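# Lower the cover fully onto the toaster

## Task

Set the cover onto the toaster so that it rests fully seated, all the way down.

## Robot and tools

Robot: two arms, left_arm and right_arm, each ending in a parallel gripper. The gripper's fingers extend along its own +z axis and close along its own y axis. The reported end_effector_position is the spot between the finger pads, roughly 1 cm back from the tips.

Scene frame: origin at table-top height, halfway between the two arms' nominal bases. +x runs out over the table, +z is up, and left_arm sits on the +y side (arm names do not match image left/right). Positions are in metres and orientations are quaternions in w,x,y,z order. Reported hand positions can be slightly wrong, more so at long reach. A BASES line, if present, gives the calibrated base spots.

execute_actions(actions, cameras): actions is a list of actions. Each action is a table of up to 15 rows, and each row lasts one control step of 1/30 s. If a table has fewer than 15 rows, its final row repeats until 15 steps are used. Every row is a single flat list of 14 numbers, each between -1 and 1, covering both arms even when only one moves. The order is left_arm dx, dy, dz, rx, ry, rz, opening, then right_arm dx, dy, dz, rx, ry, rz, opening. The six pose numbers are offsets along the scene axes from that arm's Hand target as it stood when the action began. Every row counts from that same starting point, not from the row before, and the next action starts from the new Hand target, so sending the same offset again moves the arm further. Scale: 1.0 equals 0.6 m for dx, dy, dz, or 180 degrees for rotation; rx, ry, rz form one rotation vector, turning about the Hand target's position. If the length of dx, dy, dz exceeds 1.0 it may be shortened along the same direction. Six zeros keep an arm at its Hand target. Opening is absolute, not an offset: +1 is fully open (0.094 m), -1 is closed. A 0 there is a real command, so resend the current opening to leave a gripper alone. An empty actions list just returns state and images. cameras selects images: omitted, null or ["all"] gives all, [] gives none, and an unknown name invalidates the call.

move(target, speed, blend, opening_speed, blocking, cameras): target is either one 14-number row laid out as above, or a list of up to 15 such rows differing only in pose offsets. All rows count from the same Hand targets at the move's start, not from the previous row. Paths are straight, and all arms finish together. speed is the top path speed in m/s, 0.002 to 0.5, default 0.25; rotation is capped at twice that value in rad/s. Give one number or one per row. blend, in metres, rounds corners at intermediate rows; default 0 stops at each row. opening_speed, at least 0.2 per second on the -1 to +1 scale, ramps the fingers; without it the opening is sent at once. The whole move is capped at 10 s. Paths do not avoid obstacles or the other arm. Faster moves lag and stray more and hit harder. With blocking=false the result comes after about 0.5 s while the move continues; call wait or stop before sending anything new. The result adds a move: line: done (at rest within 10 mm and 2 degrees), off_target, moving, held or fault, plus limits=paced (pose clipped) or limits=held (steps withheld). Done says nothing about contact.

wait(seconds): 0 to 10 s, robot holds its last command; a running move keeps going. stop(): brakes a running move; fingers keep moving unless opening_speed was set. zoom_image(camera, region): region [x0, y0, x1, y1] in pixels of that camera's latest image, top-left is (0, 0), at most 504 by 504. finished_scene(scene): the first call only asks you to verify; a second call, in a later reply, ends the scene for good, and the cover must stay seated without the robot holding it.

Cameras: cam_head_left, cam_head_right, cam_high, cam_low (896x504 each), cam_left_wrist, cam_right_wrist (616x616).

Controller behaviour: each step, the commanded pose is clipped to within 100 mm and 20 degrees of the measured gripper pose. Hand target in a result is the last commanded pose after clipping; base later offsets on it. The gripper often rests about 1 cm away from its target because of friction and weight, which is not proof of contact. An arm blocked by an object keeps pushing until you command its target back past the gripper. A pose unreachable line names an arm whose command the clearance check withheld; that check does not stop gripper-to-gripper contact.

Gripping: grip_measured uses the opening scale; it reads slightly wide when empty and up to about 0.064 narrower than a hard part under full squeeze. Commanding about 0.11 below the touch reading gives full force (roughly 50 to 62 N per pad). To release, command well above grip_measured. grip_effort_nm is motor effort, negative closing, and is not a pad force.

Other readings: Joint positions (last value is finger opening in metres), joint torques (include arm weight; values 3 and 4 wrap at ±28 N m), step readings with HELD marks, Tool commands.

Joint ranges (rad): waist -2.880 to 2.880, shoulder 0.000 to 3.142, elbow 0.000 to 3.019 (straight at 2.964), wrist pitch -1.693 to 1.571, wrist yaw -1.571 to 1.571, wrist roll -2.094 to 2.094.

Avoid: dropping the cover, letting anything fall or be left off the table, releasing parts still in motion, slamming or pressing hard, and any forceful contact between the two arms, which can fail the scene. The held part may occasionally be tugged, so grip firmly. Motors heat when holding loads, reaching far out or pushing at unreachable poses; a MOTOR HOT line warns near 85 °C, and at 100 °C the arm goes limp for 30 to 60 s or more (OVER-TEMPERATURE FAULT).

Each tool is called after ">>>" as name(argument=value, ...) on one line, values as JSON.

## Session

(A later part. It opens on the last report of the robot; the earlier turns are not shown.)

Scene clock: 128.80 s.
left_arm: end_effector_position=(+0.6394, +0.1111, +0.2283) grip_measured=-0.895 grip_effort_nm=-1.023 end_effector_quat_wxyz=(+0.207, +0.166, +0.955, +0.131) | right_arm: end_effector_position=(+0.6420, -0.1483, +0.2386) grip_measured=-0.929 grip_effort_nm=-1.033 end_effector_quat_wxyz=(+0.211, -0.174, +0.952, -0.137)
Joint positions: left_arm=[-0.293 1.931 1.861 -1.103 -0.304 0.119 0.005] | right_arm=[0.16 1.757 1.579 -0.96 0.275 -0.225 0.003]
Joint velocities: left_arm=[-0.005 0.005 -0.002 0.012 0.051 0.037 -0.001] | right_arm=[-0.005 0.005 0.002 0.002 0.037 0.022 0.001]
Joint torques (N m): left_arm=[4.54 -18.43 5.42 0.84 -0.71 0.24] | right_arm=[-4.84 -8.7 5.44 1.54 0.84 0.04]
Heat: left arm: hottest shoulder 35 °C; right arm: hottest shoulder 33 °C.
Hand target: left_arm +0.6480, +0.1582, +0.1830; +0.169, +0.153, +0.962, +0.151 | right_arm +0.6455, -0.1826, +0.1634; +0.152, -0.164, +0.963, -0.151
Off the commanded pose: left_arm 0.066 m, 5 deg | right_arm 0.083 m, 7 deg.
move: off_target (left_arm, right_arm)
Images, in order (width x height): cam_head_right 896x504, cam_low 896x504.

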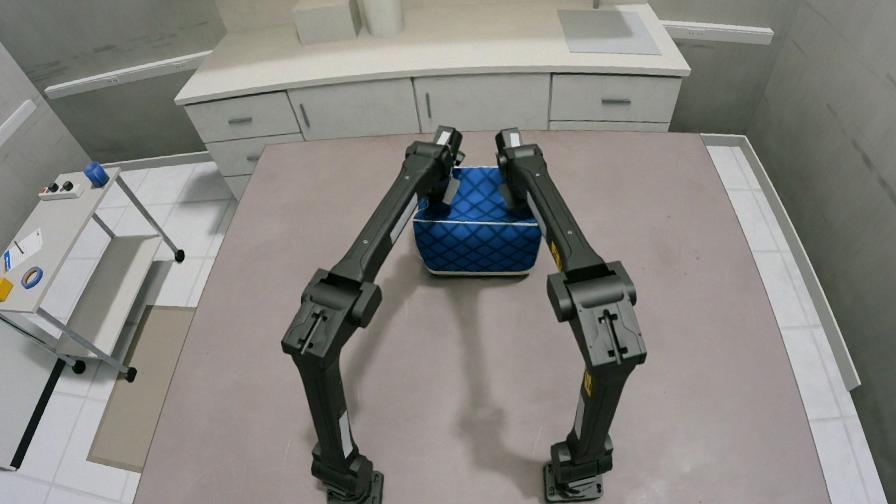

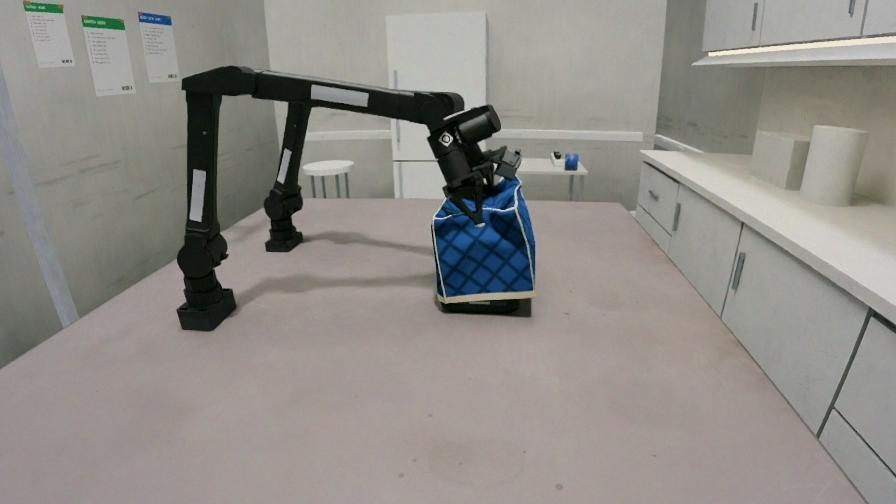

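Excellent; it worked. Push targets slightly and release.

>>> move(target=[0,0,-0.015,0,0,0,-1,0,0.0,-0.02,0,0,0,-1], speed=0.08, cameras=[])

>>> move(target=[0,-0.07,0.07,0,0,0,0.6,0,0.05,0.11,0,0,0,0.6], opening_speed=1.2, cameras=[])

>>> move(target=[-0.03,0,0.17,0,0,0,0.6,-0.03,0,0.17,0,0,0,0.6], speed=0.2)

>>> zoom_image(camera="cam_low", region=[380, 100, 600, 340])

>>> zoom_image(camera="cam_head_right", region=[340, 60, 610, 330])

>>> zoom_image(camera="cam_head_left", region=[300, 60, 600, 330])

Scene clock: 135.37 s.
left_arm: end_effector_position=(+0.6393, +0.1114, +0.2280) grip_measured=-0.895 grip_effort_nm=-1.018 end_effector_quat_wxyz=(+0.214, +0.166, +0.954, +0.131) | right_arm: end_effector_position=(+0.6418, -0.1485, +0.2379) grip_measured=-0.929 grip_effort_nm=-1.033 end_effector_quat_wxyz=(+0.220, -0.172, +0.950, -0.137)
Joint positions: left_arm=[-0.293 1.922 1.844 -1.081 -0.304 0.12 0.005] | right_arm=[0.16 1.747 1.559 -0.932 0.276 -0.226 0.003]
Joint velocities: left_arm=[-0.005 -0.005 0.002 0.027 0.022 -0.051 0] | right_arm=[-0.005 -0.024 -0.007 0.002 -0.007 0.022 0.001]
Joint torques (N m): left_arm=[4.25 -17.55 5.15 0.87 -0.69 0.28] | right_arm=[-4.72 -7.65 5 1.52 0.76 0.07]
Heat: left arm: hottest shoulder 35 °C; right arm: hottest shoulder 33 °C.
Hand target: left_arm +0.6480, +0.1585, +0.1739; +0.169, +0.152, +0.962, +0.151 | right_arm +0.6454, -0.1826, +0.1515; +0.152, -0.164, +0.963, -0.151
Off the commanded pose: left_arm 0.072 m, 6 deg | right_arm 0.093 m, 8 deg.
move: off_target (left_arm, right_arm)
No camera images: "cameras" was empty.

Scene clock: 137.10 s.
left_arm: end_effector_position=(+0.6399, +0.1184, +0.2349) grip_measured=+0.597 grip_effort_nm=0.144 end_effector_quat_wxyz=(+0.184, +0.154, +0.959, +0.152) | right_arm: end_effector_position=(+0.6388, -0.1580, +0.2445) grip_measured=+0.596 grip_effort_nm=0.139 end_effector_quat_wxyz=(+0.175, -0.163, +0.958, -0.156)
Joint positions: left_arm=[-0.292 1.963 1.934 -1.199 -0.344 0.091 0.075] | right_arm=[0.157 1.785 1.647 -1.076 0.318 -0.201 0.075]
Joint velocities: left_arm=[0.015 -0.015 -0.002 -0.007 0.051 0.007 0] | right_arm=[0.005 0.005 0.017 -0.017 -0.066 0.007 0.001]
Joint torques (N m): left_arm=[-0.21 -18.37 9.65 -0.05 -0.01 -0.09] | right_arm=[-0.56 -11.05 11.29 0.28 -0.12 0.31]
Heat: left arm: hottest shoulder 35 °C; right arm: hottest shoulder 33 °C.
Hand target: left_arm +0.6478, +0.1159, +0.2154; +0.169, +0.152, +0.962, +0.151 | right_arm +0.6463, -0.1524, +0.2172; +0.152, -0.164, +0.963, -0.151
Off the commanded pose: left_arm 0.021 m, 2 deg | right_arm 0.028 m, 3 deg.
move: off_target (left_arm, right_arm)
No camera images: "cameras" was empty.

Scene clock: 138.40 s.
left_arm: end_effector_position=(+0.6222, +0.1236, +0.3060) grip_measured=+0.598 grip_effort_nm=0.110 end_effector_quat_wxyz=(+0.155, +0.155, +0.963, +0.155) | right_arm: end_effector_position=(+0.6188, -0.1612, +0.2926) grip_measured=+0.598 grip_effort_nm=0.105 end_effector_quat_wxyz=(+0.124, -0.171, +0.965, -0.155)
Joint positions: left_arm=[-0.292 1.965 2.136 -1.459 -0.344 0.082 0.075] | right_arm=[0.157 1.785 1.794 -1.328 0.313 -0.197 0.075]
Joint velocities: left_arm=[-0.005 -0.005 0.007 -0.012 0.081 -0.022 0] | right_arm=[-0.005 -0.005 -0.002 0.012 0.081 -0.022 0.001]
Joint torques (N m): left_arm=[-1.2 -20.95 11.19 0.02 -0.11 -0.11] | right_arm=[-0.15 -14.92 14.61 0.39 0.07 0.33]
Heat: left arm: hottest shoulder 35 °C; right arm: hottest shoulder 33 °C.
Hand target: left_arm +0.6299, +0.1142, +0.3171; +0.168, +0.152, +0.962, +0.151 | right_arm +0.6299, -0.1522, +0.3196; +0.152, -0.164, +0.963, -0.151
Off the commanded pose: left_arm 0.016 m, 2 deg | right_arm 0.030 m, 3 deg.
move: off_target (left_arm, right_arm)

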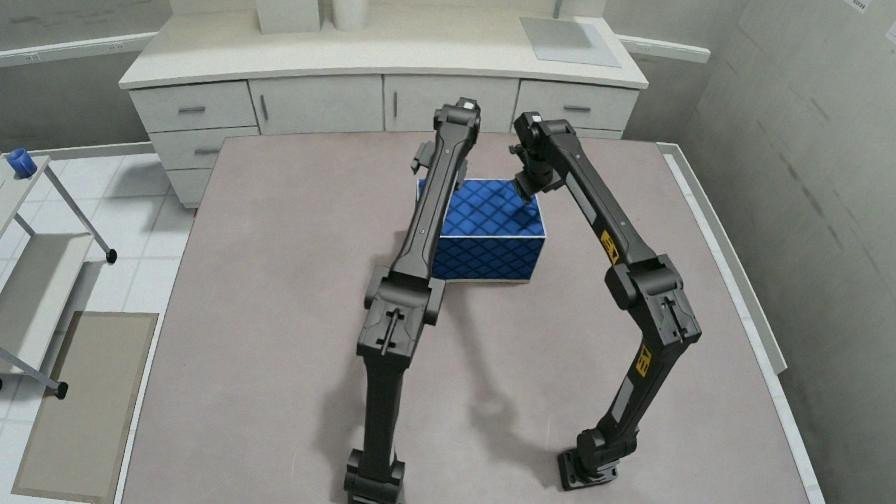

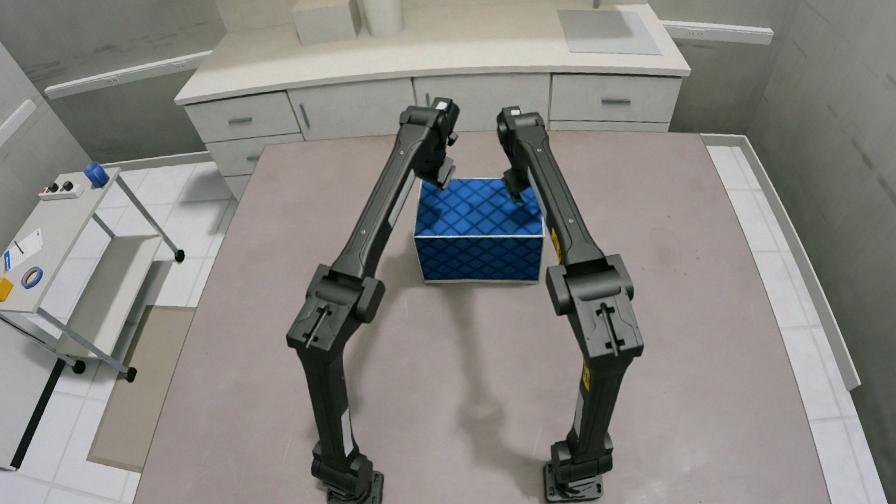

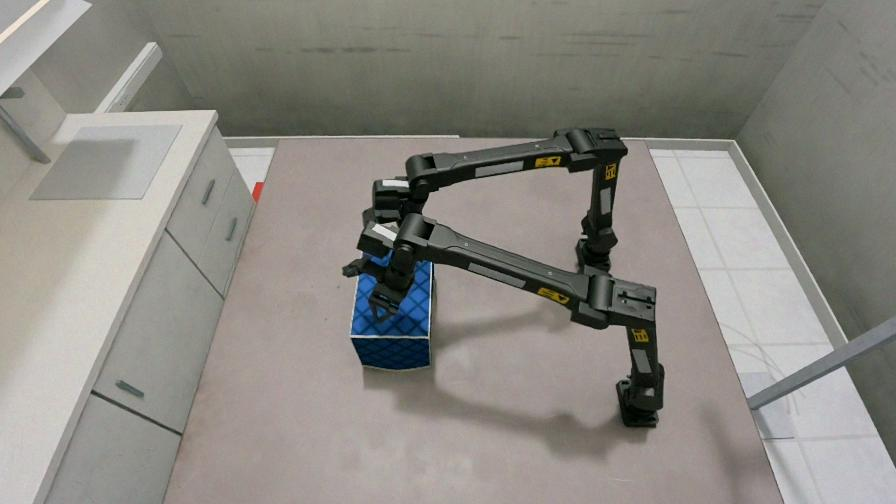

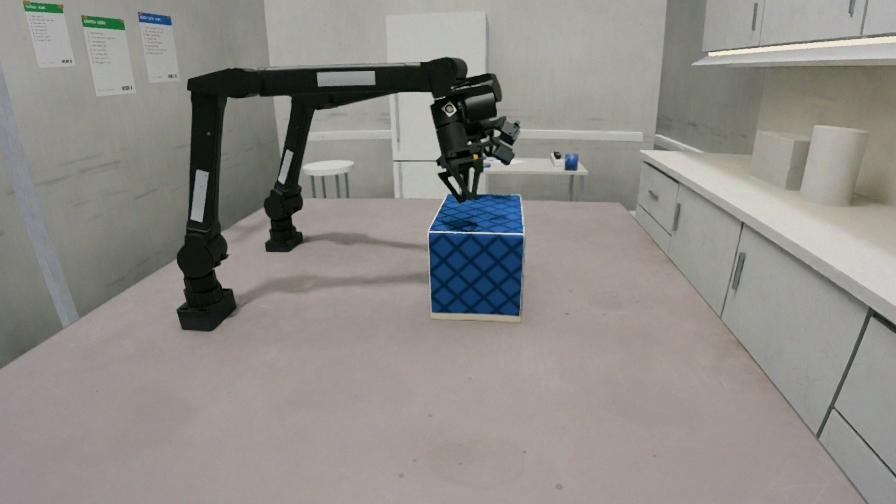

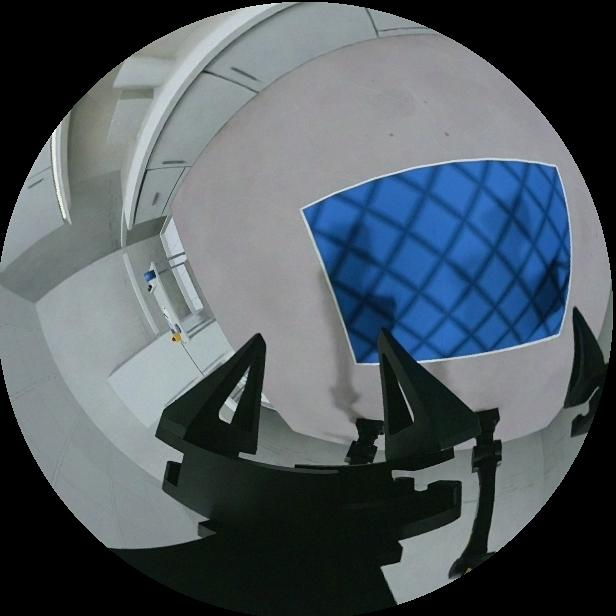

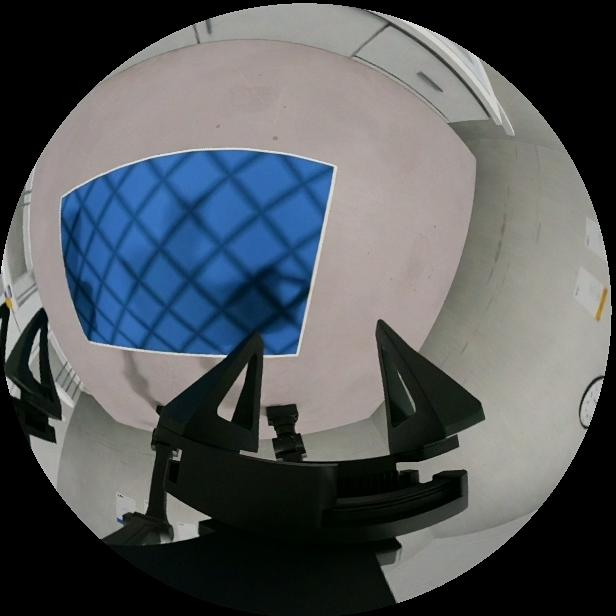

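Scaled by 2.100.

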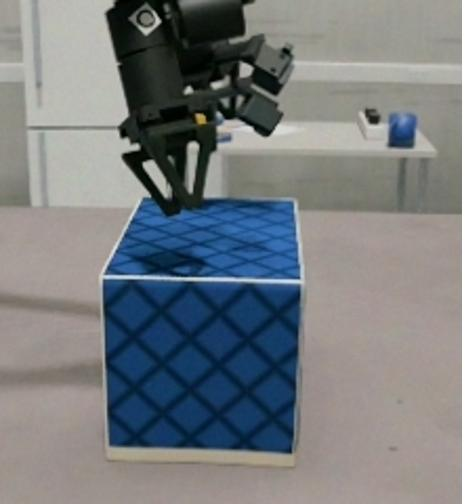

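Scaled by 1.867.

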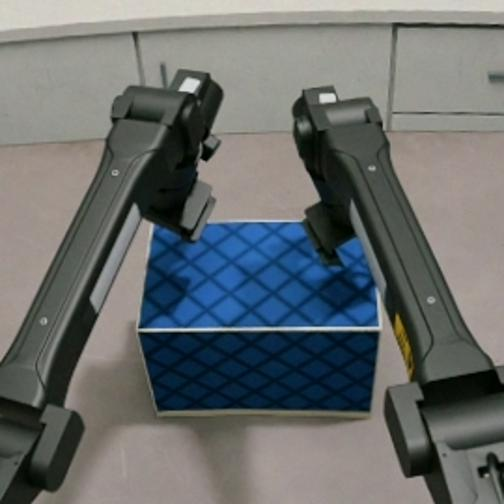

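Scaled by 1.680.

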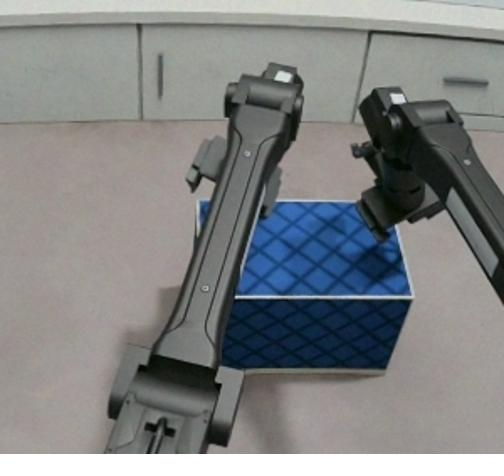

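>>> finished_scene(scene=2)

This call ended nothing. Check each condition of the task against the scene as it is now, look again where you are not sure, and mend what is not met. Then call finished_scene again.

>>> finished_scene(scene=2)

The scene is finished: the task was done.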